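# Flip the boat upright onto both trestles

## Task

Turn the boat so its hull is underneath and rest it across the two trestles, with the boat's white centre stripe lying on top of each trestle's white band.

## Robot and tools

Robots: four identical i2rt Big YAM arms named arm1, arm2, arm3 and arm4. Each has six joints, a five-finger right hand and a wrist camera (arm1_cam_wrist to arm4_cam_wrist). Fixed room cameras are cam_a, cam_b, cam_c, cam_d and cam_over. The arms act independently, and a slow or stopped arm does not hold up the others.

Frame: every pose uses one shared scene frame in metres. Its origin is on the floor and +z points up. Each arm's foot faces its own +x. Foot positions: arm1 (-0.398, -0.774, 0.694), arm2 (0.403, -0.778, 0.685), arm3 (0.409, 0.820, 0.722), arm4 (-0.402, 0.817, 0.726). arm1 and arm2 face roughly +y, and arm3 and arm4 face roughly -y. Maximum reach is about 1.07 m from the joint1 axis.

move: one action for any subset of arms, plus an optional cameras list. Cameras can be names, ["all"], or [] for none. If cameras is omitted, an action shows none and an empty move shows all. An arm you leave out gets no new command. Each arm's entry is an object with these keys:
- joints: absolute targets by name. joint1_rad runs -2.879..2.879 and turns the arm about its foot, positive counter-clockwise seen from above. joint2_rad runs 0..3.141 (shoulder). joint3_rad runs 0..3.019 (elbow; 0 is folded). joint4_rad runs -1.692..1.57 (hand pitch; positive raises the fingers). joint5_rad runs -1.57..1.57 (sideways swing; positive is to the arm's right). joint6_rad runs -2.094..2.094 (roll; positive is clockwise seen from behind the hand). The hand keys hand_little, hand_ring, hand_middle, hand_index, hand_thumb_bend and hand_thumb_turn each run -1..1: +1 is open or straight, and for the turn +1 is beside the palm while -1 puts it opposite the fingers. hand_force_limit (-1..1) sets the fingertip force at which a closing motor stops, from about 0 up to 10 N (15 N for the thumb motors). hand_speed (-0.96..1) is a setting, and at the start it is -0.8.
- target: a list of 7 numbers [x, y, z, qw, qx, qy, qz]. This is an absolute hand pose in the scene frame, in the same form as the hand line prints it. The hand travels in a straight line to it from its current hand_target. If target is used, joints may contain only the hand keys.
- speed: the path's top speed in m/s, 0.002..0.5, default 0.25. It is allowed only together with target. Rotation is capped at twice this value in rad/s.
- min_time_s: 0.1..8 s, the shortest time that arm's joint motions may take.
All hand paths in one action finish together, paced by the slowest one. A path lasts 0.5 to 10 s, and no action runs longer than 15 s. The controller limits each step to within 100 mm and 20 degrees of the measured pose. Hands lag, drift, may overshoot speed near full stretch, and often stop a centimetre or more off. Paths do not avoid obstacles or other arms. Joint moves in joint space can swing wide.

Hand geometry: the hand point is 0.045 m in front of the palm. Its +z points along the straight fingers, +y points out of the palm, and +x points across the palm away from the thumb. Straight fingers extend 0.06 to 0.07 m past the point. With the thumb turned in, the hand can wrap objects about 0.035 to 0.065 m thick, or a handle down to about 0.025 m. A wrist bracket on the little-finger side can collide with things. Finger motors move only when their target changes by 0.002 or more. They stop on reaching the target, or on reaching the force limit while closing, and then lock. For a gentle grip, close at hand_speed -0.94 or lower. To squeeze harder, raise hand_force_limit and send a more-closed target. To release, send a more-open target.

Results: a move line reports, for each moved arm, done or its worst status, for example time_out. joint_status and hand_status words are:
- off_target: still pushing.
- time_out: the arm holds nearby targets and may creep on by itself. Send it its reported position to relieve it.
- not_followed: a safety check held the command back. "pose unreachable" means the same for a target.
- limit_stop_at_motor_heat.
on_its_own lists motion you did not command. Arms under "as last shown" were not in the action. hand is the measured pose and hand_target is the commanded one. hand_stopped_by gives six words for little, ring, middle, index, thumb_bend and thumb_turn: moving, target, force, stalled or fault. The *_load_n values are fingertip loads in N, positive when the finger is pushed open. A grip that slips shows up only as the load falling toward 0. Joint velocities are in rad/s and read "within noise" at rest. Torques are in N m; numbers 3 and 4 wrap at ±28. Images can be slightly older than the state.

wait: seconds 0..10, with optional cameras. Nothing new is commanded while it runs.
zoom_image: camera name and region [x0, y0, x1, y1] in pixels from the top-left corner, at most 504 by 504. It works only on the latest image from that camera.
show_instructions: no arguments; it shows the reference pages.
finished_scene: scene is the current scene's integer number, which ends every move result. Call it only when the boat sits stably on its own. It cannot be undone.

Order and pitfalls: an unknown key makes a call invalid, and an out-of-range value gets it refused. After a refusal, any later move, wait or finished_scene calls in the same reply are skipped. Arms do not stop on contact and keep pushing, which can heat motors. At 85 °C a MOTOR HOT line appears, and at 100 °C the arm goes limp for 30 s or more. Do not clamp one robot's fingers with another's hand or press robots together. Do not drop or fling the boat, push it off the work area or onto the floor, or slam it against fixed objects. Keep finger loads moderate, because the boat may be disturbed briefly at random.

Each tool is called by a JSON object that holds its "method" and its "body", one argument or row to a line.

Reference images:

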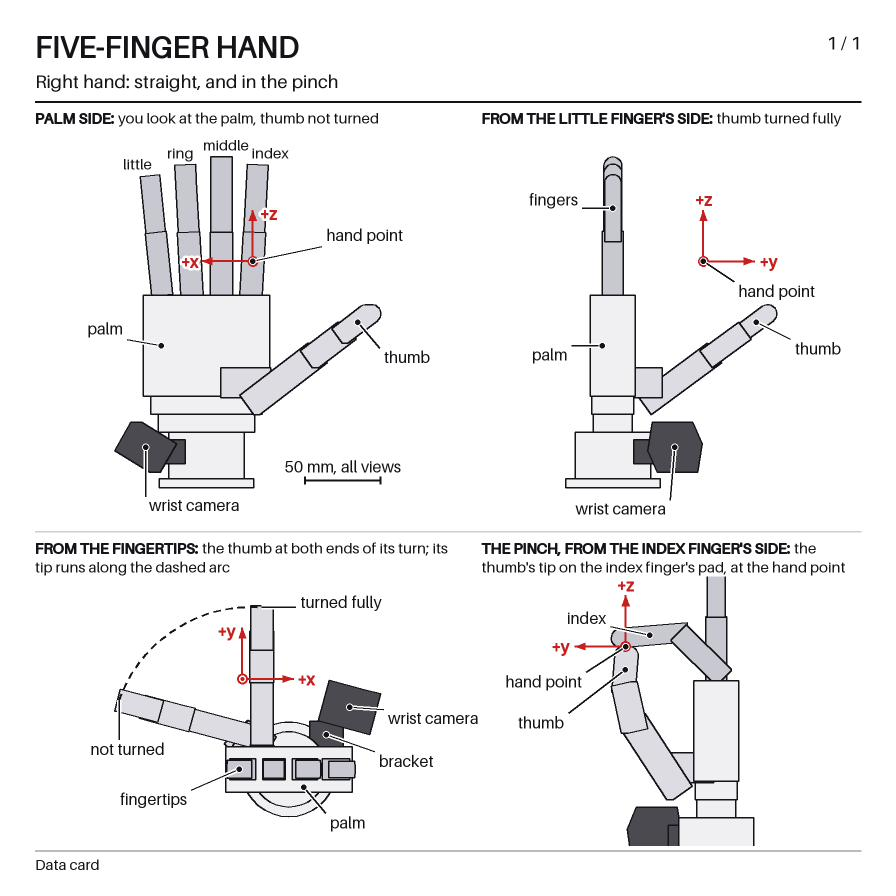

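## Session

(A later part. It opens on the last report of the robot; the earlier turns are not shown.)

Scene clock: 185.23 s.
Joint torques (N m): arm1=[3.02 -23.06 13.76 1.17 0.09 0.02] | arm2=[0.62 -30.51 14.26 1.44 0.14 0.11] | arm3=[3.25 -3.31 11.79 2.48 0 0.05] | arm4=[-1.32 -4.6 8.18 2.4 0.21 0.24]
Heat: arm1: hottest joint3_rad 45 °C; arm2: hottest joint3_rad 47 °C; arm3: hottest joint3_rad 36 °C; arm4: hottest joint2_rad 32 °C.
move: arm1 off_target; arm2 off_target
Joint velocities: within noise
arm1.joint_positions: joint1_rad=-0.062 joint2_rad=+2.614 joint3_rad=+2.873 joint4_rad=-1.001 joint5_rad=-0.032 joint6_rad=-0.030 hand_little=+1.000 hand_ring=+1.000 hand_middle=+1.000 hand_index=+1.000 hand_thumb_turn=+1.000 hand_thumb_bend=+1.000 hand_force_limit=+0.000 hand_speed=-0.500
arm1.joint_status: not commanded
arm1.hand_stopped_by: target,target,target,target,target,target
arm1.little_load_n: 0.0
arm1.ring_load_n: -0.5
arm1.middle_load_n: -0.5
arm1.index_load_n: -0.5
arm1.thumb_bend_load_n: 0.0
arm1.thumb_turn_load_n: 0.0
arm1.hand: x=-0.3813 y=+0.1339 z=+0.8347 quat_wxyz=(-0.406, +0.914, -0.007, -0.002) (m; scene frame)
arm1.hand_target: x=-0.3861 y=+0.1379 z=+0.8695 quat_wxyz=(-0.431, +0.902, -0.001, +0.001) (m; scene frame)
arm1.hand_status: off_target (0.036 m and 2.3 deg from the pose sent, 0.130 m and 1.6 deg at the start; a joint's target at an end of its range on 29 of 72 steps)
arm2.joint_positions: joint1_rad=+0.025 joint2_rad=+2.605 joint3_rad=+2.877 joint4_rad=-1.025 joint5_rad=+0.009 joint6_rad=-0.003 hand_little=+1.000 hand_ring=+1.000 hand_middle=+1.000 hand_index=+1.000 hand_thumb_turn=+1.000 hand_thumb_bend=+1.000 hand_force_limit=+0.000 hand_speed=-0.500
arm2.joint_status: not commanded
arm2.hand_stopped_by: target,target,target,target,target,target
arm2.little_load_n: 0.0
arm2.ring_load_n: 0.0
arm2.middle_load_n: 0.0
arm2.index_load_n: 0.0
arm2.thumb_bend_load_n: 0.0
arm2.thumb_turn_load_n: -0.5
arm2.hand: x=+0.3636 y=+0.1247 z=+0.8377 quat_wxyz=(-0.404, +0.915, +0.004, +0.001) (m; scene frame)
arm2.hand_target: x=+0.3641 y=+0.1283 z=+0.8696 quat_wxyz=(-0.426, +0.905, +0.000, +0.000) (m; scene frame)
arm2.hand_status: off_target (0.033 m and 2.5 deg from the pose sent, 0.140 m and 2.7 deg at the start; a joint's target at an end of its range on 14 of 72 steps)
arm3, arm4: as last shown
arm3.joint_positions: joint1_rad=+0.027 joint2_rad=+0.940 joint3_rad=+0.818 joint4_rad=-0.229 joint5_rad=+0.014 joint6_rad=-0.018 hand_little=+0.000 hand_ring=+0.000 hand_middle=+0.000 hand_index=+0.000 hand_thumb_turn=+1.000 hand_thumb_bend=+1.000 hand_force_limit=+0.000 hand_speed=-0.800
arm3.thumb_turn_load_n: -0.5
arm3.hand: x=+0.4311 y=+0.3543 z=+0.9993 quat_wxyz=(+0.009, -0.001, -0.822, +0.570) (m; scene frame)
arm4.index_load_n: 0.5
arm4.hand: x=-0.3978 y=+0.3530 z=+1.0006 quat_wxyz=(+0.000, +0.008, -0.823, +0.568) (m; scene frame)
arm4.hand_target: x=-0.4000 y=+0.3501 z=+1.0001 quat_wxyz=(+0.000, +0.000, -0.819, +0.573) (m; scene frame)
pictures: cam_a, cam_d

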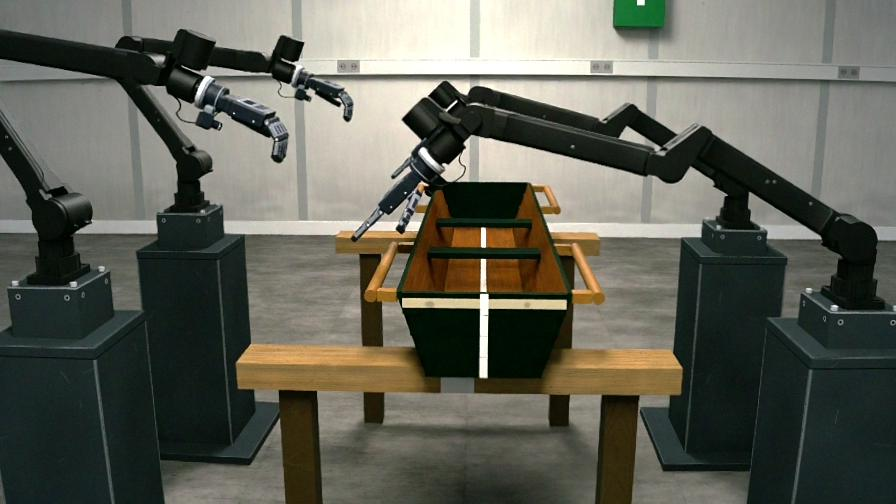

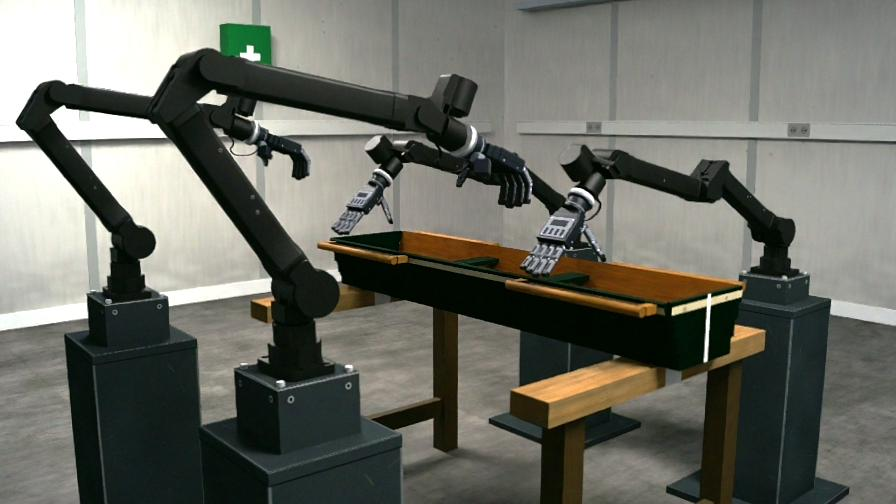

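{"method": "move", "body": {
  "arm1": {"target": [-0.386, -0.25, 1.0, 0.4226, -0.9063, 0, 0], "speed": 0.25},
  "arm2": {"target": [0.364, -0.25, 1.0, 0.4226, -0.9063, 0, 0], "speed": 0.25},
  "cameras": []
}}

{"method": "move", "body": {
  "arm1": {"target": [-0.386, -0.45, 1.1, 0.4226, -0.9063, 0, 0], "speed": 0.25},
  "arm2": {"target": [0.364, -0.45, 1.1, 0.4226, -0.9063, 0, 0], "speed": 0.25},
  "arm4": {"target": [-0.40, 0.157, 0.85, 0, 0, -0.8192, 0.5736], "speed": 0.15},
  "arm3": {"target": [0.44, 0.157, 0.85, 0, 0, -0.8192, 0.5736], "speed": 0.15},
  "cameras": ["arm3_cam_wrist", "arm4_cam_wrist", "cam_a", "cam_b", "cam_over"]
}}

Scene clock: 188.60 s.
Joint torques (N m): arm1=[1.61 -8.76 9.11 1.1 -0.2 0] | arm2=[1.67 -10.7 9.28 1.42 0.06 0.1] | arm3=[3.19 -3.43 11.81 2.51 0 0.05] | arm4=[-2.2 -4.31 8.17 2.78 0.19 0.27]
Heat: arm1: hottest joint3_rad 44 °C; arm2: hottest joint3_rad 46 °C; arm3: hottest joint3_rad 37 °C; arm4: hottest joint2_rad 32 °C.
move: arm1 done; arm2 done
Joint velocities: within noise
arm1.joint_positions: joint1_rad=-0.085 joint2_rad=+1.284 joint3_rad=+1.321 joint4_rad=-0.724 joint5_rad=-0.058 joint6_rad=-0.056 hand_little=+1.000 hand_ring=+1.000 hand_middle=+1.000 hand_index=+1.000 hand_thumb_turn=+1.000 hand_thumb_bend=+1.000 hand_force_limit=+0.000 hand_speed=-0.500
arm1.joint_status: not commanded
arm1.hand_stopped_by: target,target,target,target,target,target
arm1.little_load_n: 0.0
arm1.ring_load_n: 0.0
arm1.middle_load_n: 0.0
arm1.index_load_n: -0.5
arm1.thumb_bend_load_n: 0.0
arm1.thumb_turn_load_n: -0.5
arm1.hand: x=-0.3914 y=-0.2461 z=+1.0081 quat_wxyz=(-0.432, +0.902, +0.000, -0.002) (m; scene frame)
arm1.hand_target: x=-0.3862 y=-0.2500 z=+1.0003 quat_wxyz=(-0.423, +0.906, +0.000, +0.000) (m; scene frame)
arm1.hand_status: done (0.010 m and 1.2 deg from the pose sent, 0.418 m and 2.3 deg at the start)
arm2.joint_positions: joint1_rad=+0.028 joint2_rad=+1.301 joint3_rad=+1.346 joint4_rad=-0.743 joint5_rad=+0.018 joint6_rad=+0.004 hand_little=+1.000 hand_ring=+1.000 hand_middle=+1.000 hand_index=+1.000 hand_thumb_turn=+1.000 hand_thumb_bend=+1.000 hand_force_limit=+0.000 hand_speed=-0.500
arm2.joint_status: not commanded
arm2.hand_stopped_by: target,target,target,target,target,target
arm2.little_load_n: 0.0
arm2.ring_load_n: 0.0
arm2.middle_load_n: 0.0
arm2.index_load_n: 0.0
arm2.thumb_bend_load_n: 0.0
arm2.thumb_turn_load_n: 0.0
arm2.hand: x=+0.3685 y=-0.2470 z=+1.0043 quat_wxyz=(-0.429, +0.904, +0.001, +0.002) (m; scene frame)
arm2.hand_target: x=+0.3641 y=-0.2500 z=+1.0000 quat_wxyz=(-0.422, +0.906, +0.000, +0.000) (m; scene frame)
arm2.hand_status: done (0.007 m and 0.8 deg from the pose sent, 0.408 m and 2.4 deg at the start)
arm3, arm4: as last shown
arm3.thumb_turn_load_n: 0.0
arm4.index_load_n: 0.0
pictures: none
No camera images: "cameras" was empty.

Scene clock: 191.13 s.
Joint torques (N m): arm1=[1.03 -2.26 10.8 1.05 -0.2 0] | arm2=[1.44 -2.55 11.41 1.5 0.14 0.09] | arm3=[2.61 -11.05 14.26 2.43 -0.07 0.02] | arm4=[-0.38 -12.04 11.58 2.51 0.2 0.23]
Heat: arm1: hottest joint3_rad 44 °C; arm2: hottest joint3_rad 46 °C; arm3: hottest joint3_rad 37 °C; arm4: hottest joint2_rad 32 °C.
move: arm1 off_target; arm2 off_target; arm3 off_target; arm4 off_target
Joint velocities: within noise
arm1.joint_positions: joint1_rad=-0.160 joint2_rad=+0.845 joint3_rad=+1.270 joint4_rad=-1.151 joint5_rad=-0.115 joint6_rad=-0.106 hand_little=+1.000 hand_ring=+1.000 hand_middle=+1.000 hand_index=+1.000 hand_thumb_turn=+1.000 hand_thumb_bend=+1.000 hand_force_limit=+0.000 hand_speed=-0.500
arm1.joint_status: not commanded
arm1.hand_stopped_by: target,target,target,target,target,target
arm1.little_load_n: 0.0
arm1.ring_load_n: 0.0
arm1.middle_load_n: 0.0
arm1.index_load_n: 0.0
arm1.thumb_bend_load_n: 0.0
arm1.thumb_turn_load_n: 0.0
arm1.hand: x=-0.3898 y=-0.4485 z=+1.0899 quat_wxyz=(-0.416, +0.909, +0.000, -0.004) (m; scene frame)
arm1.hand_target: x=-0.3861 y=-0.4501 z=+1.1000 quat_wxyz=(-0.423, +0.906, +0.000, +0.000) (m; scene frame)
arm1.hand_status: off_target (0.011 m and 1.0 deg from the pose sent, 0.224 m and 1.1 deg at the start)
arm2.joint_positions: joint1_rad=+0.049 joint2_rad=+0.865 joint3_rad=+1.293 joint4_rad=-1.161 joint5_rad=+0.035 joint6_rad=+0.019 hand_little=+1.000 hand_ring=+1.000 hand_middle=+1.000 hand_index=+1.000 hand_thumb_turn=+1.000 hand_thumb_bend=+1.000 hand_force_limit=+0.000 hand_speed=-0.500
arm2.joint_status: not commanded
arm2.hand_stopped_by: target,target,target,target,target,target
arm2.little_load_n: 0.0
arm2.ring_load_n: 0.0
arm2.middle_load_n: 0.0
arm2.index_load_n: 0.0
arm2.thumb_bend_load_n: 0.0
arm2.thumb_turn_load_n: 0.0
arm2.hand: x=+0.3675 y=-0.4484 z=+1.0867 quat_wxyz=(-0.413, +0.911, +0.000, +0.003) (m; scene frame)
arm2.hand_target: x=+0.3641 y=-0.4502 z=+1.0997 quat_wxyz=(-0.422, +0.906, +0.000, +0.000) (m; scene frame)
arm2.hand_status: off_target (0.014 m and 1.3 deg from the pose sent, 0.224 m and 0.8 deg at the start)
arm3.joint_positions: joint1_rad=+0.027 joint2_rad=+1.632 joint3_rad=+0.970 joint4_rad=+0.265 joint5_rad=+0.009 joint6_rad=-0.018 hand_little=+0.000 hand_ring=+0.000 hand_middle=+0.000 hand_index=+0.000 hand_thumb_turn=+1.000 hand_thumb_bend=+1.000 hand_force_limit=+0.000 hand_speed=-0.800
arm3.joint_status: not commanded
arm3.hand_stopped_by: target,target,target,target,target,target
arm3.little_load_n: 0.0
arm3.ring_load_n: 0.0
arm3.middle_load_n: 0.0
arm3.index_load_n: 0.0
arm3.thumb_bend_load_n: 0.0
arm3.thumb_turn_load_n: 0.0
arm3.hand: x=+0.4329 y=+0.1812 z=+0.8269 quat_wxyz=(+0.006, +0.001, -0.835, +0.550) (m; scene frame)
arm3.hand_target: x=+0.4399 y=+0.1592 z=+0.8506 quat_wxyz=(+0.000, +0.000, -0.819, +0.574) (m; scene frame)
arm3.hand_status: off_target (0.034 m and 3.3 deg from the pose sent, 0.248 m and 1.2 deg at the start)
arm4.joint_positions: joint1_rad=-0.059 joint2_rad=+1.653 joint3_rad=+0.956 joint4_rad=+0.271 joint5_rad=-0.066 joint6_rad=-0.025 hand_little=+0.000 hand_ring=+0.000 hand_middle=+0.000 hand_index=+0.000 hand_thumb_turn=+1.000 hand_thumb_bend=+1.000 hand_force_limit=+0.000 hand_speed=-0.800
arm4.joint_status: not commanded
arm4.hand_stopped_by: target,target,target,target,target,target
arm4.little_load_n: 0.0
arm4.ring_load_n: 0.0
arm4.middle_load_n: 0.0
arm4.index_load_n: 0.0
arm4.thumb_bend_load_n: 0.0
arm4.thumb_turn_load_n: 0.0
arm4.hand: x=-0.4028 y=+0.1847 z=+0.8190 quat_wxyz=(+0.002, +0.002, -0.840, +0.543) (m; scene frame)
arm4.hand_target: x=-0.3999 y=+0.1598 z=+0.8508 quat_wxyz=(+0.000, +0.000, -0.819, +0.573) (m; scene frame)
arm4.hand_status: off_target (0.042 m and 4.3 deg from the pose sent, 0.247 m and 1.1 deg at the start)
pictures: arm3_cam_wrist, arm4_cam_wrist, cam_a, cam_b, cam_over

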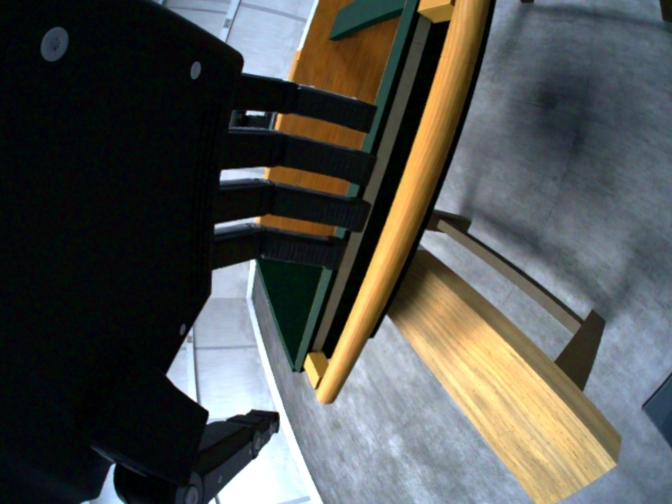

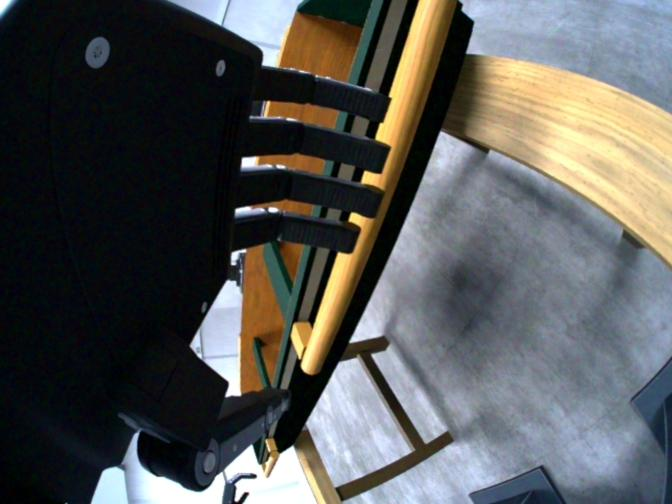

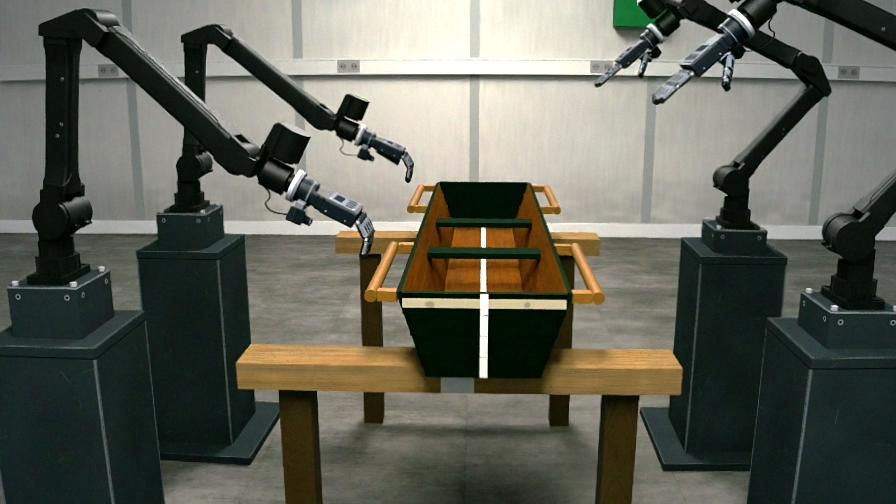

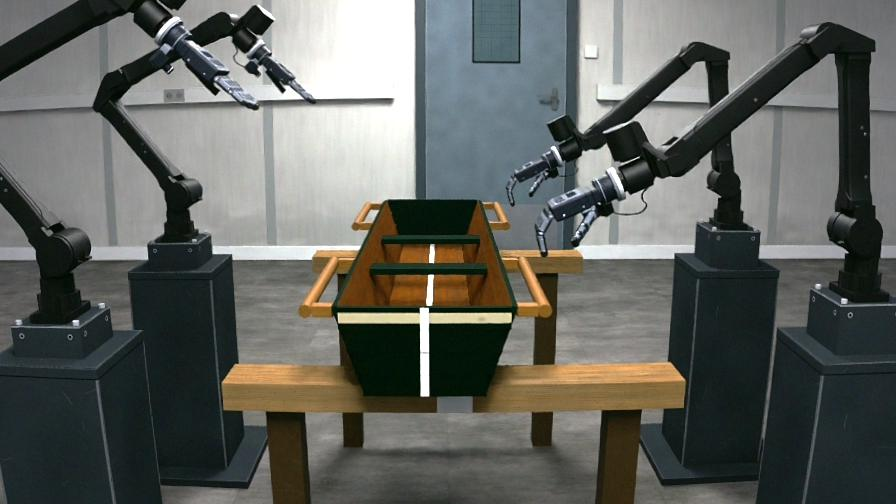

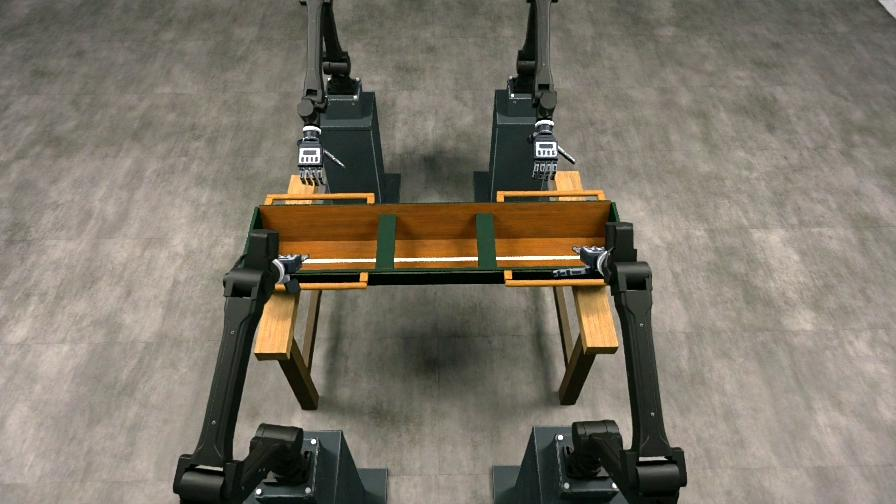

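{"method": "move", "body": {
  "arm4": {"target": [-0.40, 0.125, 0.85, 0, 0, -0.7986, 0.6018], "speed": 0.1},
  "arm3": {"target": [0.44, 0.125, 0.85, 0, 0, -0.7986, 0.6018], "speed": 0.1},
  "cameras": ["arm3_cam_wrist", "arm4_cam_wrist", "cam_a", "cam_b"]
}}

Scene clock: 194.03 s.
Joint torques (N m): arm1=[2.08 -3.02 10.82 1.09 -0.26 -0.02] | arm2=[1.32 -2.73 11.22 1.39 0.12 0.11] | arm3=[2.61 -11.75 14.06 2.45 -0.08 0.02] | arm4=[-1.49 -13.39 11.74 2.66 0.17 0.22]
Heat: arm1: hottest joint3_rad 44 °C; arm2: hottest joint3_rad 46 °C; arm3: hottest joint3_rad 37 °C; arm4: hottest joint2_rad 32 °C.
move: arm3 off_target; arm4 off_target
Joint velocities: within noise
arm1, arm2: as last shown
arm2.little_load_n: -0.5
arm2.thumb_turn_load_n: -0.5
arm3.joint_positions: joint1_rad=+0.027 joint2_rad=+1.705 joint3_rad=+1.020 joint4_rad=+0.360 joint5_rad=+0.008 joint6_rad=-0.018 hand_little=+0.000 hand_ring=+0.000 hand_middle=+0.000 hand_index=+0.000 hand_thumb_turn=+1.000 hand_thumb_bend=+1.000 hand_force_limit=+0.000 hand_speed=-0.800
arm3.joint_status: not commanded
arm3.hand_stopped_by: target,target,target,target,target,target
arm3.little_load_n: 0.0
arm3.ring_load_n: 0.0
arm3.middle_load_n: 0.0
arm3.index_load_n: 0.0
arm3.thumb_bend_load_n: 0.0
arm3.thumb_turn_load_n: -0.5
arm3.hand: x=+0.4329 y=+0.1486 z=+0.8290 quat_wxyz=(+0.006, +0.001, -0.814, +0.580) (m; scene frame)
arm3.hand_target: x=+0.4399 y=+0.1272 z=+0.8505 quat_wxyz=(+0.000, +0.000, -0.799, +0.602) (m; scene frame)
arm3.hand_status: off_target (0.032 m and 3.2 deg from the pose sent, 0.061 m and 7.3 deg at the start)
arm4.joint_positions: joint1_rad=-0.056 joint2_rad=+1.727 joint3_rad=+1.007 joint4_rad=+0.366 joint5_rad=-0.064 joint6_rad=-0.020 hand_little=+0.000 hand_ring=+0.000 hand_middle=+0.000 hand_index=+0.000 hand_thumb_turn=+1.000 hand_thumb_bend=+1.000 hand_force_limit=+0.000 hand_speed=-0.800
arm4.joint_status: not commanded
arm4.hand_stopped_by: target,target,target,target,target,target
arm4.little_load_n: 0.0
arm4.ring_load_n: 0.0
arm4.middle_load_n: 0.0
arm4.index_load_n: 0.0
arm4.thumb_bend_load_n: 0.0
arm4.thumb_turn_load_n: -0.5
arm4.hand: x=-0.4032 y=+0.1519 z=+0.8204 quat_wxyz=(+0.002, +0.002, -0.820, +0.573) (m; scene frame)
arm4.hand_target: x=-0.3999 y=+0.1278 z=+0.8509 quat_wxyz=(+0.000, +0.000, -0.799, +0.602) (m; scene frame)
arm4.hand_status: off_target (0.040 m and 4.1 deg from the pose sent, 0.067 m and 8.2 deg at the start)
pictures: arm3_cam_wrist, arm4_cam_wrist, cam_a, cam_b

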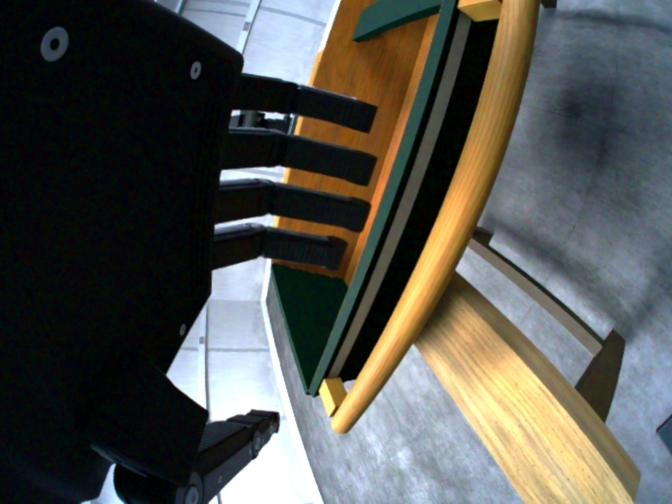

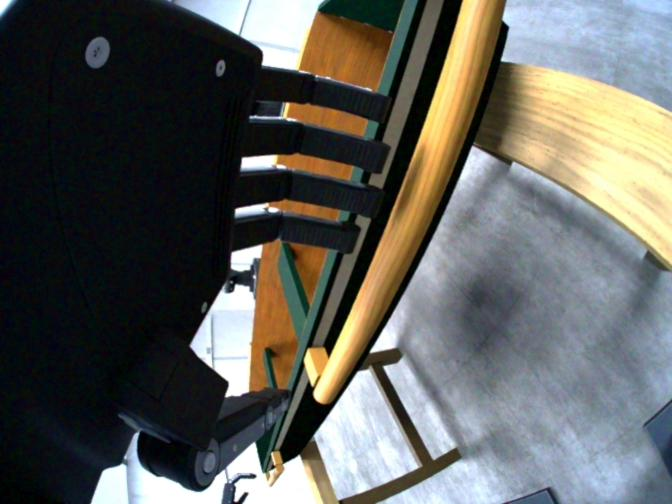

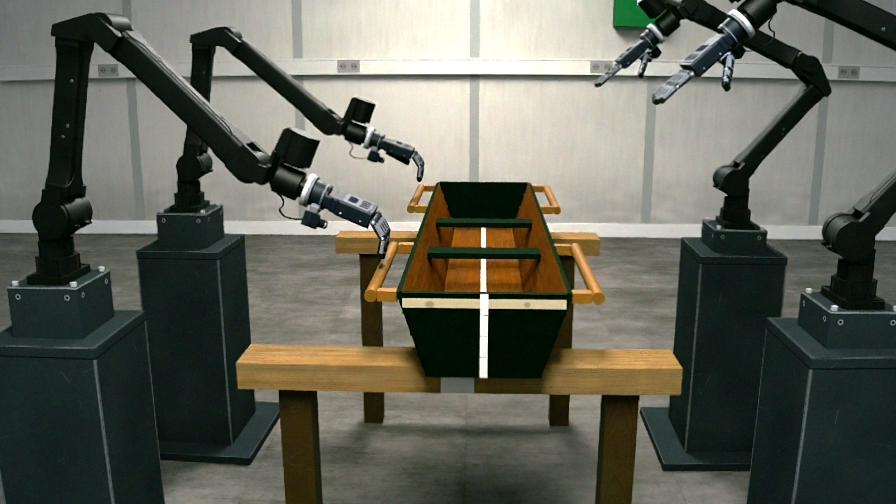

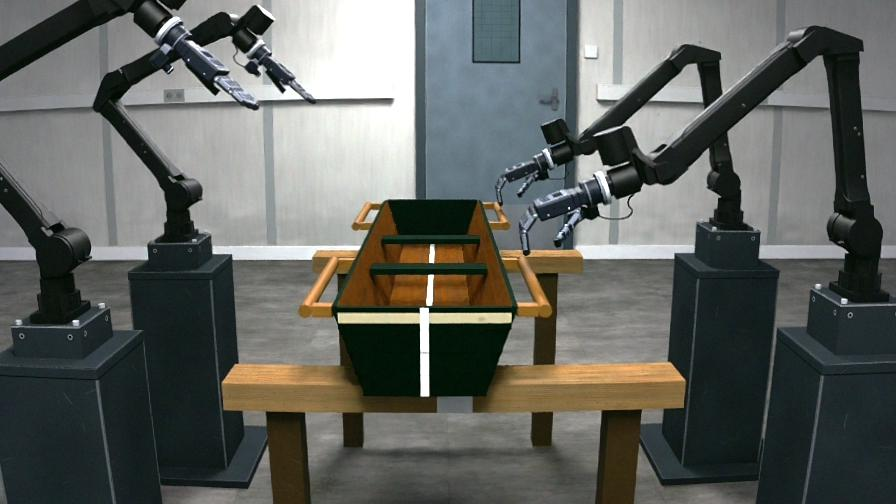

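{"method": "move", "body": {
  "arm4": {"target": [-0.40, 0.131, 0.829, 0, 0, -0.7986, 0.6018], "speed": 0.08},
  "arm3": {"target": [0.44, 0.134, 0.806, 0, 0, -0.7986, 0.6018], "speed": 0.08},
  "cameras": ["arm3_cam_wrist", "arm4_cam_wrist"]
}}

Scene clock: 197.37 s.
Joint torques (N m): arm1=[1.14 -2.32 10.74 1.14 -0.25 0.01] | arm2=[1.49 -2.67 11.11 1.58 0.11 0.08] | arm3=[2.49 -12.22 9.13 2.54 -0.07 0.02] | arm4=[-0.62 -14.15 8.79 2.41 0.21 0.24]
Heat: arm1: hottest joint3_rad 44 °C; arm2: hottest joint3_rad 45 °C; arm3: hottest joint3_rad 37 °C; arm4: hottest joint2_rad 32 °C.
move: arm3 done; arm4 off_target
Joint velocities: within noise
arm1, arm2: as last shown
arm2.little_load_n: 0.0
arm2.middle_load_n: -0.5
arm3.joint_positions: joint1_rad=+0.027 joint2_rad=+1.772 joint3_rad=+1.015 joint4_rad=+0.482 joint5_rad=+0.008 joint6_rad=-0.018 hand_little=+0.000 hand_ring=+0.000 hand_middle=+0.000 hand_index=+0.000 hand_thumb_turn=+1.000 hand_thumb_bend=+1.000 hand_force_limit=+0.000 hand_speed=-0.800
arm3.joint_status: not commanded
arm3.hand_stopped_by: target,target,target,target,target,target
arm3.little_load_n: 0.0
arm3.ring_load_n: 0.0
arm3.middle_load_n: 0.0
arm3.index_load_n: 0.0
arm3.thumb_bend_load_n: 0.0
arm3.thumb_turn_load_n: 0.0
arm3.hand: x=+0.4330 y=+0.1357 z=+0.8116 quat_wxyz=(+0.007, +0.000, -0.800, +0.601) (m; scene frame)
arm3.hand_target: x=+0.4398 y=+0.1342 z=+0.8061 quat_wxyz=(+0.000, +0.000, -0.799, +0.602) (m; scene frame)
arm3.hand_status: done (0.009 m and 0.8 deg from the pose sent, 0.028 m and 3.1 deg at the start)
arm4.joint_positions: joint1_rad=-0.056 joint2_rad=+1.758 joint3_rad=+1.008 joint4_rad=+0.425 joint5_rad=-0.064 joint6_rad=-0.020 hand_little=+0.000 hand_ring=+0.000 hand_middle=+0.000 hand_index=+0.000 hand_thumb_turn=+1.000 hand_thumb_bend=+1.000 hand_force_limit=+0.000 hand_speed=-0.800
arm4.joint_status: not commanded
arm4.hand_stopped_by: target,target,target,target,target,target
arm4.little_load_n: 0.0
arm4.ring_load_n: 0.0
arm4.middle_load_n: 0.0
arm4.index_load_n: 0.0
arm4.thumb_bend_load_n: 0.0
arm4.thumb_turn_load_n: 0.0
arm4.hand: x=-0.4037 y=+0.1443 z=+0.8144 quat_wxyz=(+0.003, +0.003, -0.811, +0.585) (m; scene frame)
arm4.hand_target: x=-0.4000 y=+0.1317 z=+0.8294 quat_wxyz=(+0.000, +0.000, -0.799, +0.602) (m; scene frame)
arm4.hand_status: off_target (0.020 m and 2.5 deg from the pose sent, 0.023 m and 4.1 deg at the start)
pictures: arm3_cam_wrist, arm4_cam_wrist

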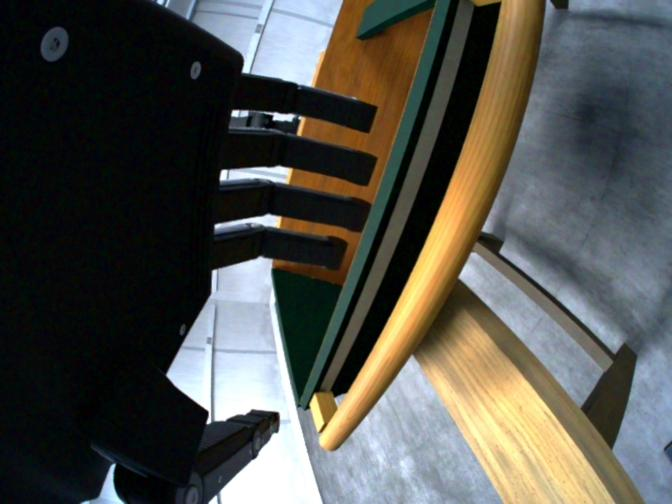

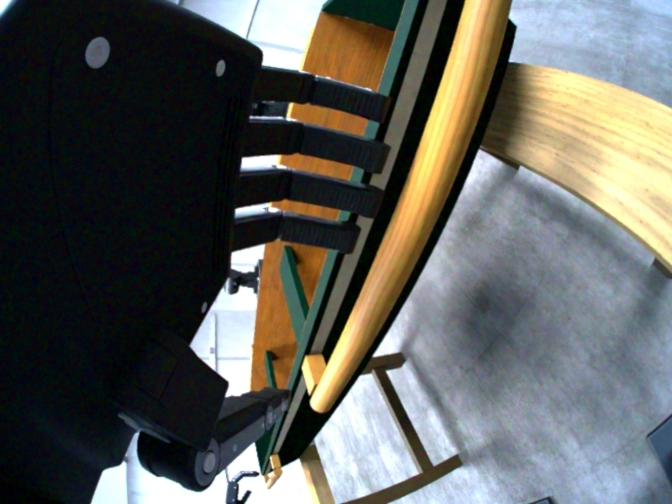

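{"method": "move", "body": {
  "arm4": {"target": [-0.40, 0.152, 0.803, 0, 0, -0.8090, 0.5878], "speed": 0.08},
  "arm3": {"target": [0.44, 0.157, 0.782, 0, 0, -0.8090, 0.5878], "speed": 0.08},
  "cameras": ["arm3_cam_wrist", "arm4_cam_wrist"]
}}

Scene clock: 198.70 s.
Joint torques (N m): arm1=[1.32 -2.73 10.67 1.01 -0.23 0.03] | arm2=[0.97 -2.08 11.29 1.54 0.15 0.07] | arm3=[2.61 -12.16 8.31 2.44 -0.07 0.02] | arm4=[-0.91 -13.92 5.71 2.67 0.17 0.21]
Heat: arm1: hottest joint3_rad 43 °C; arm2: hottest joint3_rad 45 °C; arm3: hottest joint3_rad 37 °C; arm4: hottest joint2_rad 32 °C.
move: arm3 done; arm4 done
Joint velocities: within noise
arm1, arm2: as last shown
arm2.middle_load_n: 0.0
arm2.thumb_turn_load_n: 0.0
arm3.joint_positions: joint1_rad=+0.027 joint2_rad=+1.772 joint3_rad=+0.955 joint4_rad=+0.511 joint5_rad=+0.008 joint6_rad=-0.018 hand_little=+0.000 hand_ring=+0.000 hand_middle=+0.000 hand_index=+0.000 hand_thumb_turn=+1.000 hand_thumb_bend=+1.000 hand_force_limit=+0.000 hand_speed=-0.800
arm3.joint_status: not commanded
arm3.hand_stopped_by: target,target,target,target,target,target
arm3.little_load_n: 0.0
arm3.ring_load_n: -0.5
arm3.middle_load_n: 0.5
arm3.index_load_n: 0.0
arm3.thumb_bend_load_n: 0.0
arm3.thumb_turn_load_n: 0.0
arm3.hand: x=+0.4333 y=+0.1564 z=+0.7881 quat_wxyz=(+0.006, +0.000, -0.809, +0.588) (m; scene frame)
arm3.hand_target: x=+0.4398 y=+0.1572 z=+0.7821 quat_wxyz=(+0.000, +0.000, -0.809, +0.588) (m; scene frame)
arm3.hand_status: done (0.009 m and 0.7 deg from the pose sent, 0.037 m and 2.0 deg at the start)
arm4.joint_positions: joint1_rad=-0.056 joint2_rad=+1.759 joint3_rad=+0.981 joint4_rad=+0.454 joint5_rad=-0.063 joint6_rad=-0.020 hand_little=+0.000 hand_ring=+0.000 hand_middle=+0.000 hand_index=+0.000 hand_thumb_turn=+1.000 hand_thumb_bend=+1.000 hand_force_limit=+0.000 hand_speed=-0.800
arm4.joint_status: not commanded
arm4.hand_stopped_by: target,target,target,target,target,target
arm4.little_load_n: -0.5
arm4.ring_load_n: 0.0
arm4.middle_load_n: 0.0
arm4.index_load_n: 0.0
arm4.thumb_bend_load_n: 0.0
arm4.thumb_turn_load_n: 0.0
arm4.hand: x=-0.4034 y=+0.1511 z=+0.8065 quat_wxyz=(+0.003, +0.002, -0.811, +0.585) (m; scene frame)
arm4.hand_target: x=-0.4000 y=+0.1521 z=+0.8030 quat_wxyz=(+0.000, +0.000, -0.809, +0.588) (m; scene frame)
arm4.hand_status: done (0.005 m and 0.6 deg from the pose sent, 0.014 m and 0.6 deg at the start)
pictures: arm3_cam_wrist, arm4_cam_wrist

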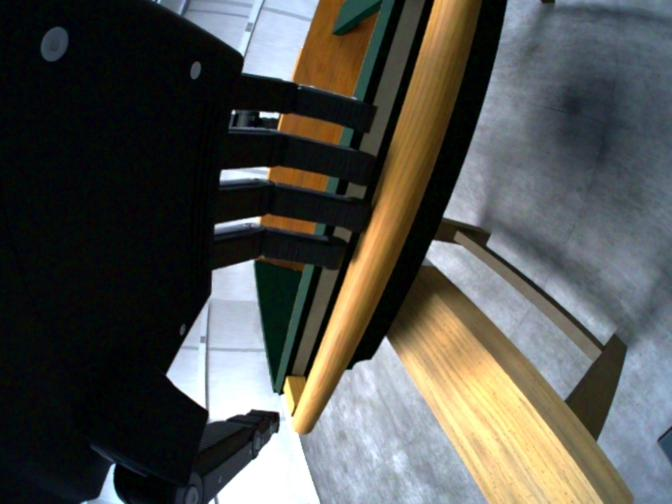

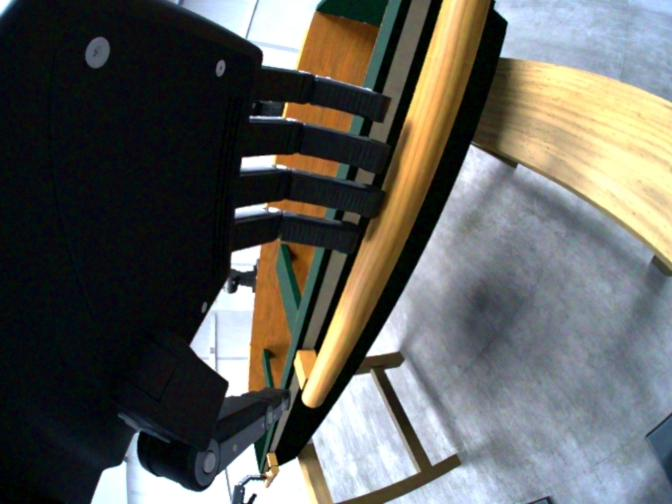

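{"method": "move", "body": {
  "arm4": {"target": [-0.40, 0.153, 0.775, 0, 0, -0.8090, 0.5878], "speed": 0.05},
  "arm3": {"target": [0.44, 0.157, 0.755, 0, 0, -0.8090, 0.5878], "speed": 0.05},
  "cameras": ["arm3_cam_wrist", "arm4_cam_wrist"]
}}

Scene clock: 200.47 s.
Joint torques (N m): arm1=[1.03 -2.32 10.7 1.11 -0.24 0] | arm2=[0.73 -3.25 11.03 1.47 0.16 0.1] | arm3=[2.55 -10.52 7.51 1.92 -0.07 0.01] | arm4=[-0.73 -10.34 5.87 1.96 0.22 0.19]
Heat: arm1: hottest joint3_rad 43 °C; arm2: hottest joint3_rad 45 °C; arm3: hottest joint3_rad 37 °C; arm4: hottest joint2_rad 32 °C.
move: arm3 off_target; arm4 off_target
Joint velocities: within noise
arm1, arm2: as last shown
arm1.middle_load_n: -0.5
arm1.thumb_turn_load_n: -0.5
arm3.joint_positions: joint1_rad=+0.027 joint2_rad=+1.805 joint3_rad=+0.947 joint4_rad=+0.595 joint5_rad=+0.007 joint6_rad=-0.018 hand_little=+0.000 hand_ring=+0.000 hand_middle=+0.000 hand_index=+0.000 hand_thumb_turn=+1.000 hand_thumb_bend=+1.000 hand_force_limit=+0.000 hand_speed=-0.800
arm3.joint_status: not commanded
arm3.hand_stopped_by: target,target,target,target,target,target
arm3.little_load_n: 0.0
arm3.ring_load_n: 0.0
arm3.middle_load_n: -0.5
arm3.index_load_n: 0.0
arm3.thumb_bend_load_n: 0.0
arm3.thumb_turn_load_n: 0.0
arm3.hand: x=+0.4334 y=+0.1507 z=+0.7827 quat_wxyz=(+0.006, +0.000, -0.796, +0.605) (m; scene frame)
arm3.hand_target: x=+0.4398 y=+0.1580 z=+0.7557 quat_wxyz=(+0.000, +0.000, -0.809, +0.588) (m; scene frame)
arm3.hand_status: off_target (0.029 m and 2.6 deg from the pose sent, 0.034 m and 0.7 deg at the start)
arm4.joint_positions: joint1_rad=-0.056 joint2_rad=+1.779 joint3_rad=+0.956 joint4_rad=+0.546 joint5_rad=-0.063 joint6_rad=-0.020 hand_little=+0.000 hand_ring=+0.000 hand_middle=-0.001 hand_index=+0.000 hand_thumb_turn=+1.000 hand_thumb_bend=+1.000 hand_force_limit=+0.000 hand_speed=-0.800
arm4.joint_status: not commanded
arm4.hand_stopped_by: target,target,target,target,target,target
arm4.little_load_n: 0.0
arm4.ring_load_n: 0.0
arm4.middle_load_n: -7.5
arm4.index_load_n: 0.0
arm4.thumb_bend_load_n: 0.0
arm4.thumb_turn_load_n: 0.0
arm4.hand: x=-0.4036 y=+0.1498 z=+0.8033 quat_wxyz=(+0.004, +0.004, -0.797, +0.604) (m; scene frame)
arm4.hand_target: x=-0.4001 y=+0.1543 z=+0.7756 quat_wxyz=(+0.000, +0.000, -0.809, +0.588) (m; scene frame)
arm4.hand_status: off_target (0.029 m and 2.4 deg from the pose sent, 0.032 m and 0.6 deg at the start)
pictures: arm3_cam_wrist, arm4_cam_wrist

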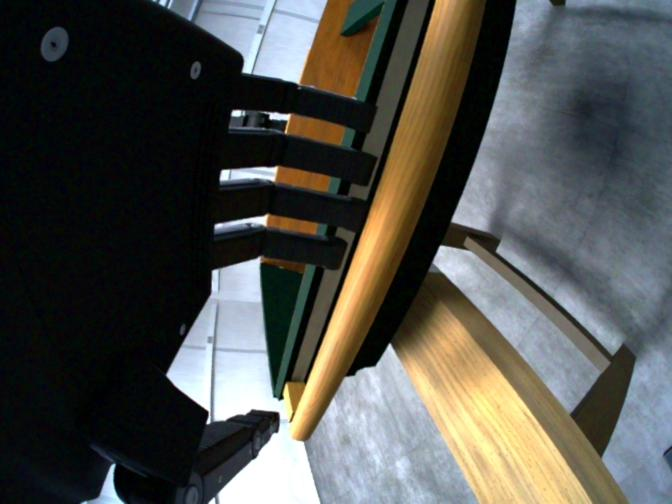

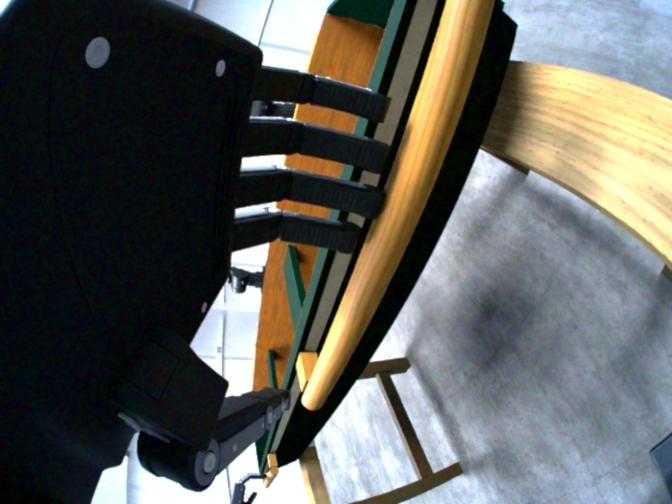

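{"method": "move", "body": {
  "arm4": {"target": [-0.40, 0.170, 0.805, 0, 0, -0.8090, 0.5878], "speed": 0.08},
  "arm3": {"target": [0.44, 0.173, 0.785, 0, 0, -0.8090, 0.5878], "speed": 0.08},
  "cameras": ["arm3_cam_wrist", "arm4_cam_wrist"]
}}

{"method": "move", "body": {
  "arm4": {"target": [-0.40, 0.170, 0.780, 0, 0, -0.8090, 0.5878], "speed": 0.05},
  "arm3": {"target": [0.44, 0.173, 0.760, 0, 0, -0.8090, 0.5878], "speed": 0.05},
  "cameras": ["arm3_cam_wrist", "arm4_cam_wrist"]
}}

Scene clock: 202.27 s.
Joint torques (N m): arm1=[1.26 -2.96 10.58 1.17 -0.21 0] | arm2=[1.79 -2.78 11.38 1.39 0.17 0.16] | arm3=[2.61 -13.45 7.69 1.2 -0.04 0.01] | arm4=[-1.03 -15.85 5.82 1.4 0.04 0.21]
Heat: arm1: hottest joint3_rad 43 °C; arm2: hottest joint3_rad 45 °C; arm3: hottest joint3_rad 36 °C; arm4: hottest joint2_rad 32 °C.
move: arm3 done; arm4 done
Joint velocities: within noise
arm1, arm2: as last shown
arm1.middle_load_n: 0.0
arm1.thumb_turn_load_n: 0.0
arm3.joint_positions: joint1_rad=+0.027 joint2_rad=+1.759 joint3_rad=+0.914 joint4_rad=+0.554 joint5_rad=+0.007 joint6_rad=-0.018 hand_little=+0.000 hand_ring=+0.000 hand_middle=+0.000 hand_index=+0.000 hand_thumb_turn=+1.000 hand_thumb_bend=+1.000 hand_force_limit=+0.000 hand_speed=-0.800
arm3.joint_status: not commanded
arm3.hand_stopped_by: target,target,target,target,target,target
arm3.little_load_n: 0.0
arm3.ring_load_n: 0.0
arm3.middle_load_n: 1.0
arm3.index_load_n: 0.0
arm3.thumb_bend_load_n: 0.0
arm3.thumb_turn_load_n: 0.0
arm3.hand: x=+0.4335 y=+0.1671 z=+0.7861 quat_wxyz=(+0.006, +0.001, -0.805, +0.594) (m; scene frame)
arm3.hand_target: x=+0.4399 y=+0.1730 z=+0.7849 quat_wxyz=(+0.000, +0.000, -0.809, +0.588) (m; scene frame)
arm3.hand_status: done (0.009 m and 1.1 deg from the pose sent, 0.023 m and 2.6 deg at the start)
arm4.joint_positions: joint1_rad=-0.056 joint2_rad=+1.748 joint3_rad=+0.924 joint4_rad=+0.501 joint5_rad=-0.063 joint6_rad=-0.020 hand_little=+0.000 hand_ring=+0.000 hand_middle=+0.000 hand_index=+0.000 hand_thumb_turn=+1.000 hand_thumb_bend=+1.000 hand_force_limit=+0.000 hand_speed=-0.800
arm4.joint_status: not commanded
arm4.hand_stopped_by: target,target,target,target,target,target
arm4.little_load_n: 0.0
arm4.ring_load_n: 0.0
arm4.middle_load_n: 0.0
arm4.index_load_n: 0.0
arm4.thumb_bend_load_n: 0.0
arm4.thumb_turn_load_n: -0.5
arm4.hand: x=-0.4025 y=+0.1673 z=+0.7966 quat_wxyz=(+0.003, +0.003, -0.811, +0.586) (m; scene frame)
arm4.hand_target: x=-0.4000 y=+0.1699 z=+0.8048 quat_wxyz=(+0.000, +0.000, -0.809, +0.588) (m; scene frame)
arm4.hand_status: done (0.009 m and 0.6 deg from the pose sent, 0.021 m and 2.4 deg at the start)
pictures: arm3_cam_wrist, arm4_cam_wrist

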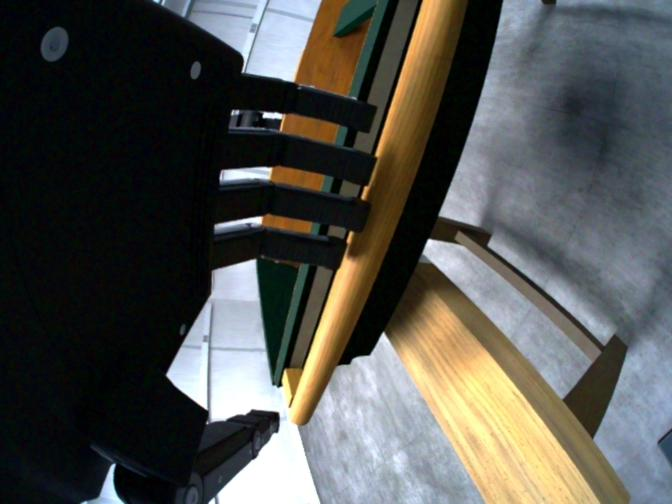

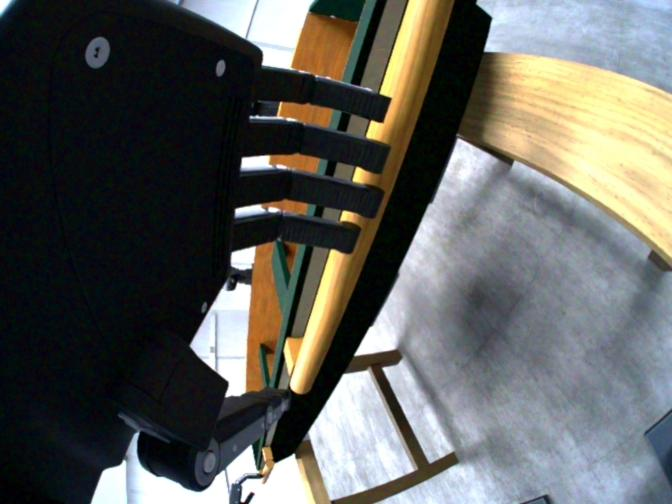

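Scene clock: 203.50 s.
Joint torques (N m): arm1=[0.73 -2.55 10.82 1.1 -0.25 0.02] | arm2=[0.97 -2.67 11.23 1.54 0.11 0.07] | arm3=[2.55 -9.88 7.76 2.09 -0.06 0.02] | arm4=[-1.38 -13.45 5.74 2.52 0.09 0.2]
Heat: arm1: hottest joint3_rad 43 °C; arm2: hottest joint3_rad 45 °C; arm3: hottest joint3_rad 36 °C; arm4: hottest joint2_rad 32 °C.
move: arm3 off_target; arm4 done
Joint velocities: within noise
arm1, arm2: as last shown
arm1.middle_load_n: -0.5
arm3.joint_positions: joint1_rad=+0.027 joint2_rad=+1.765 joint3_rad=+0.897 joint4_rad=+0.598 joint5_rad=+0.007 joint6_rad=-0.018 hand_little=+0.000 hand_ring=+0.000 hand_middle=+0.000 hand_index=+0.000 hand_thumb_turn=+1.000 hand_thumb_bend=+1.000 hand_force_limit=+0.000 hand_speed=-0.800
arm3.joint_status: not commanded
arm3.hand_stopped_by: target,target,target,target,target,target
arm3.little_load_n: 0.0
arm3.ring_load_n: 0.0
arm3.middle_load_n: -2.0
arm3.index_load_n: 0.0
arm3.thumb_bend_load_n: 0.0
arm3.thumb_turn_load_n: -0.5
arm3.hand: x=+0.4335 y=+0.1687 z=+0.7845 quat_wxyz=(+0.006, +0.001, -0.798, +0.602) (m; scene frame)
arm3.hand_target: x=+0.4398 y=+0.1739 z=+0.7607 quat_wxyz=(+0.000, +0.000, -0.809, +0.588) (m; scene frame)
arm3.hand_status: off_target (0.026 m and 2.2 deg from the pose sent, 0.028 m and 1.1 deg at the start)
arm4.joint_positions: joint1_rad=-0.056 joint2_rad=+1.777 joint3_rad=+0.910 joint4_rad=+0.535 joint5_rad=-0.063 joint6_rad=-0.020 hand_little=+0.000 hand_ring=+0.000 hand_middle=+0.000 hand_index=+0.000 hand_thumb_turn=+1.000 hand_thumb_bend=+1.000 hand_force_limit=+0.000 hand_speed=-0.800
arm4.joint_status: not commanded
arm4.hand_stopped_by: target,target,target,target,target,target
arm4.little_load_n: 0.0
arm4.ring_load_n: 0.0
arm4.middle_load_n: 0.0
arm4.index_load_n: 0.0
arm4.thumb_bend_load_n: 0.0
arm4.thumb_turn_load_n: 0.0
arm4.hand: x=-0.4024 y=+0.1708 z=+0.7790 quat_wxyz=(+0.003, +0.002, -0.814, +0.582) (m; scene frame)
arm4.hand_target: x=-0.4000 y=+0.1701 z=+0.7799 quat_wxyz=(+0.000, +0.000, -0.809, +0.588) (m; scene frame)
arm4.hand_status: done (0.003 m and 1.0 deg from the pose sent, 0.017 m and 0.6 deg at the start)
pictures: arm3_cam_wrist, arm4_cam_wrist

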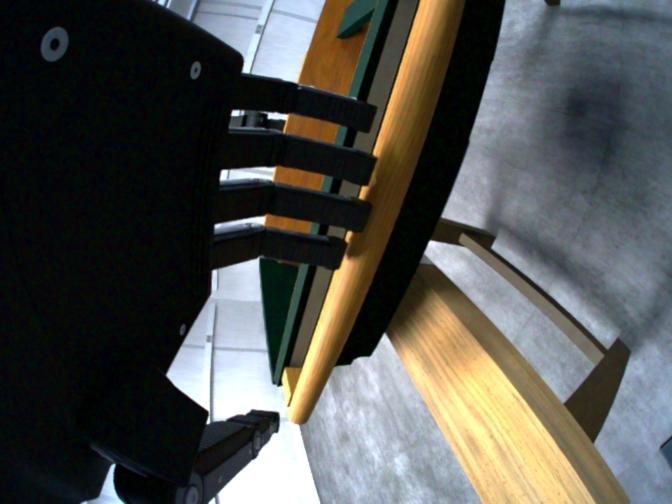

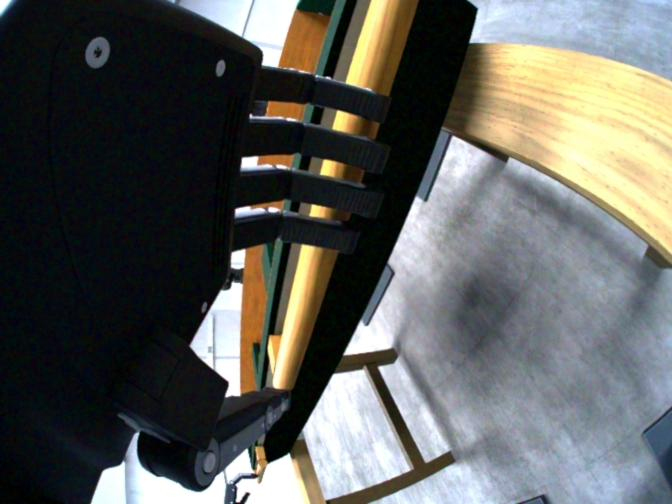

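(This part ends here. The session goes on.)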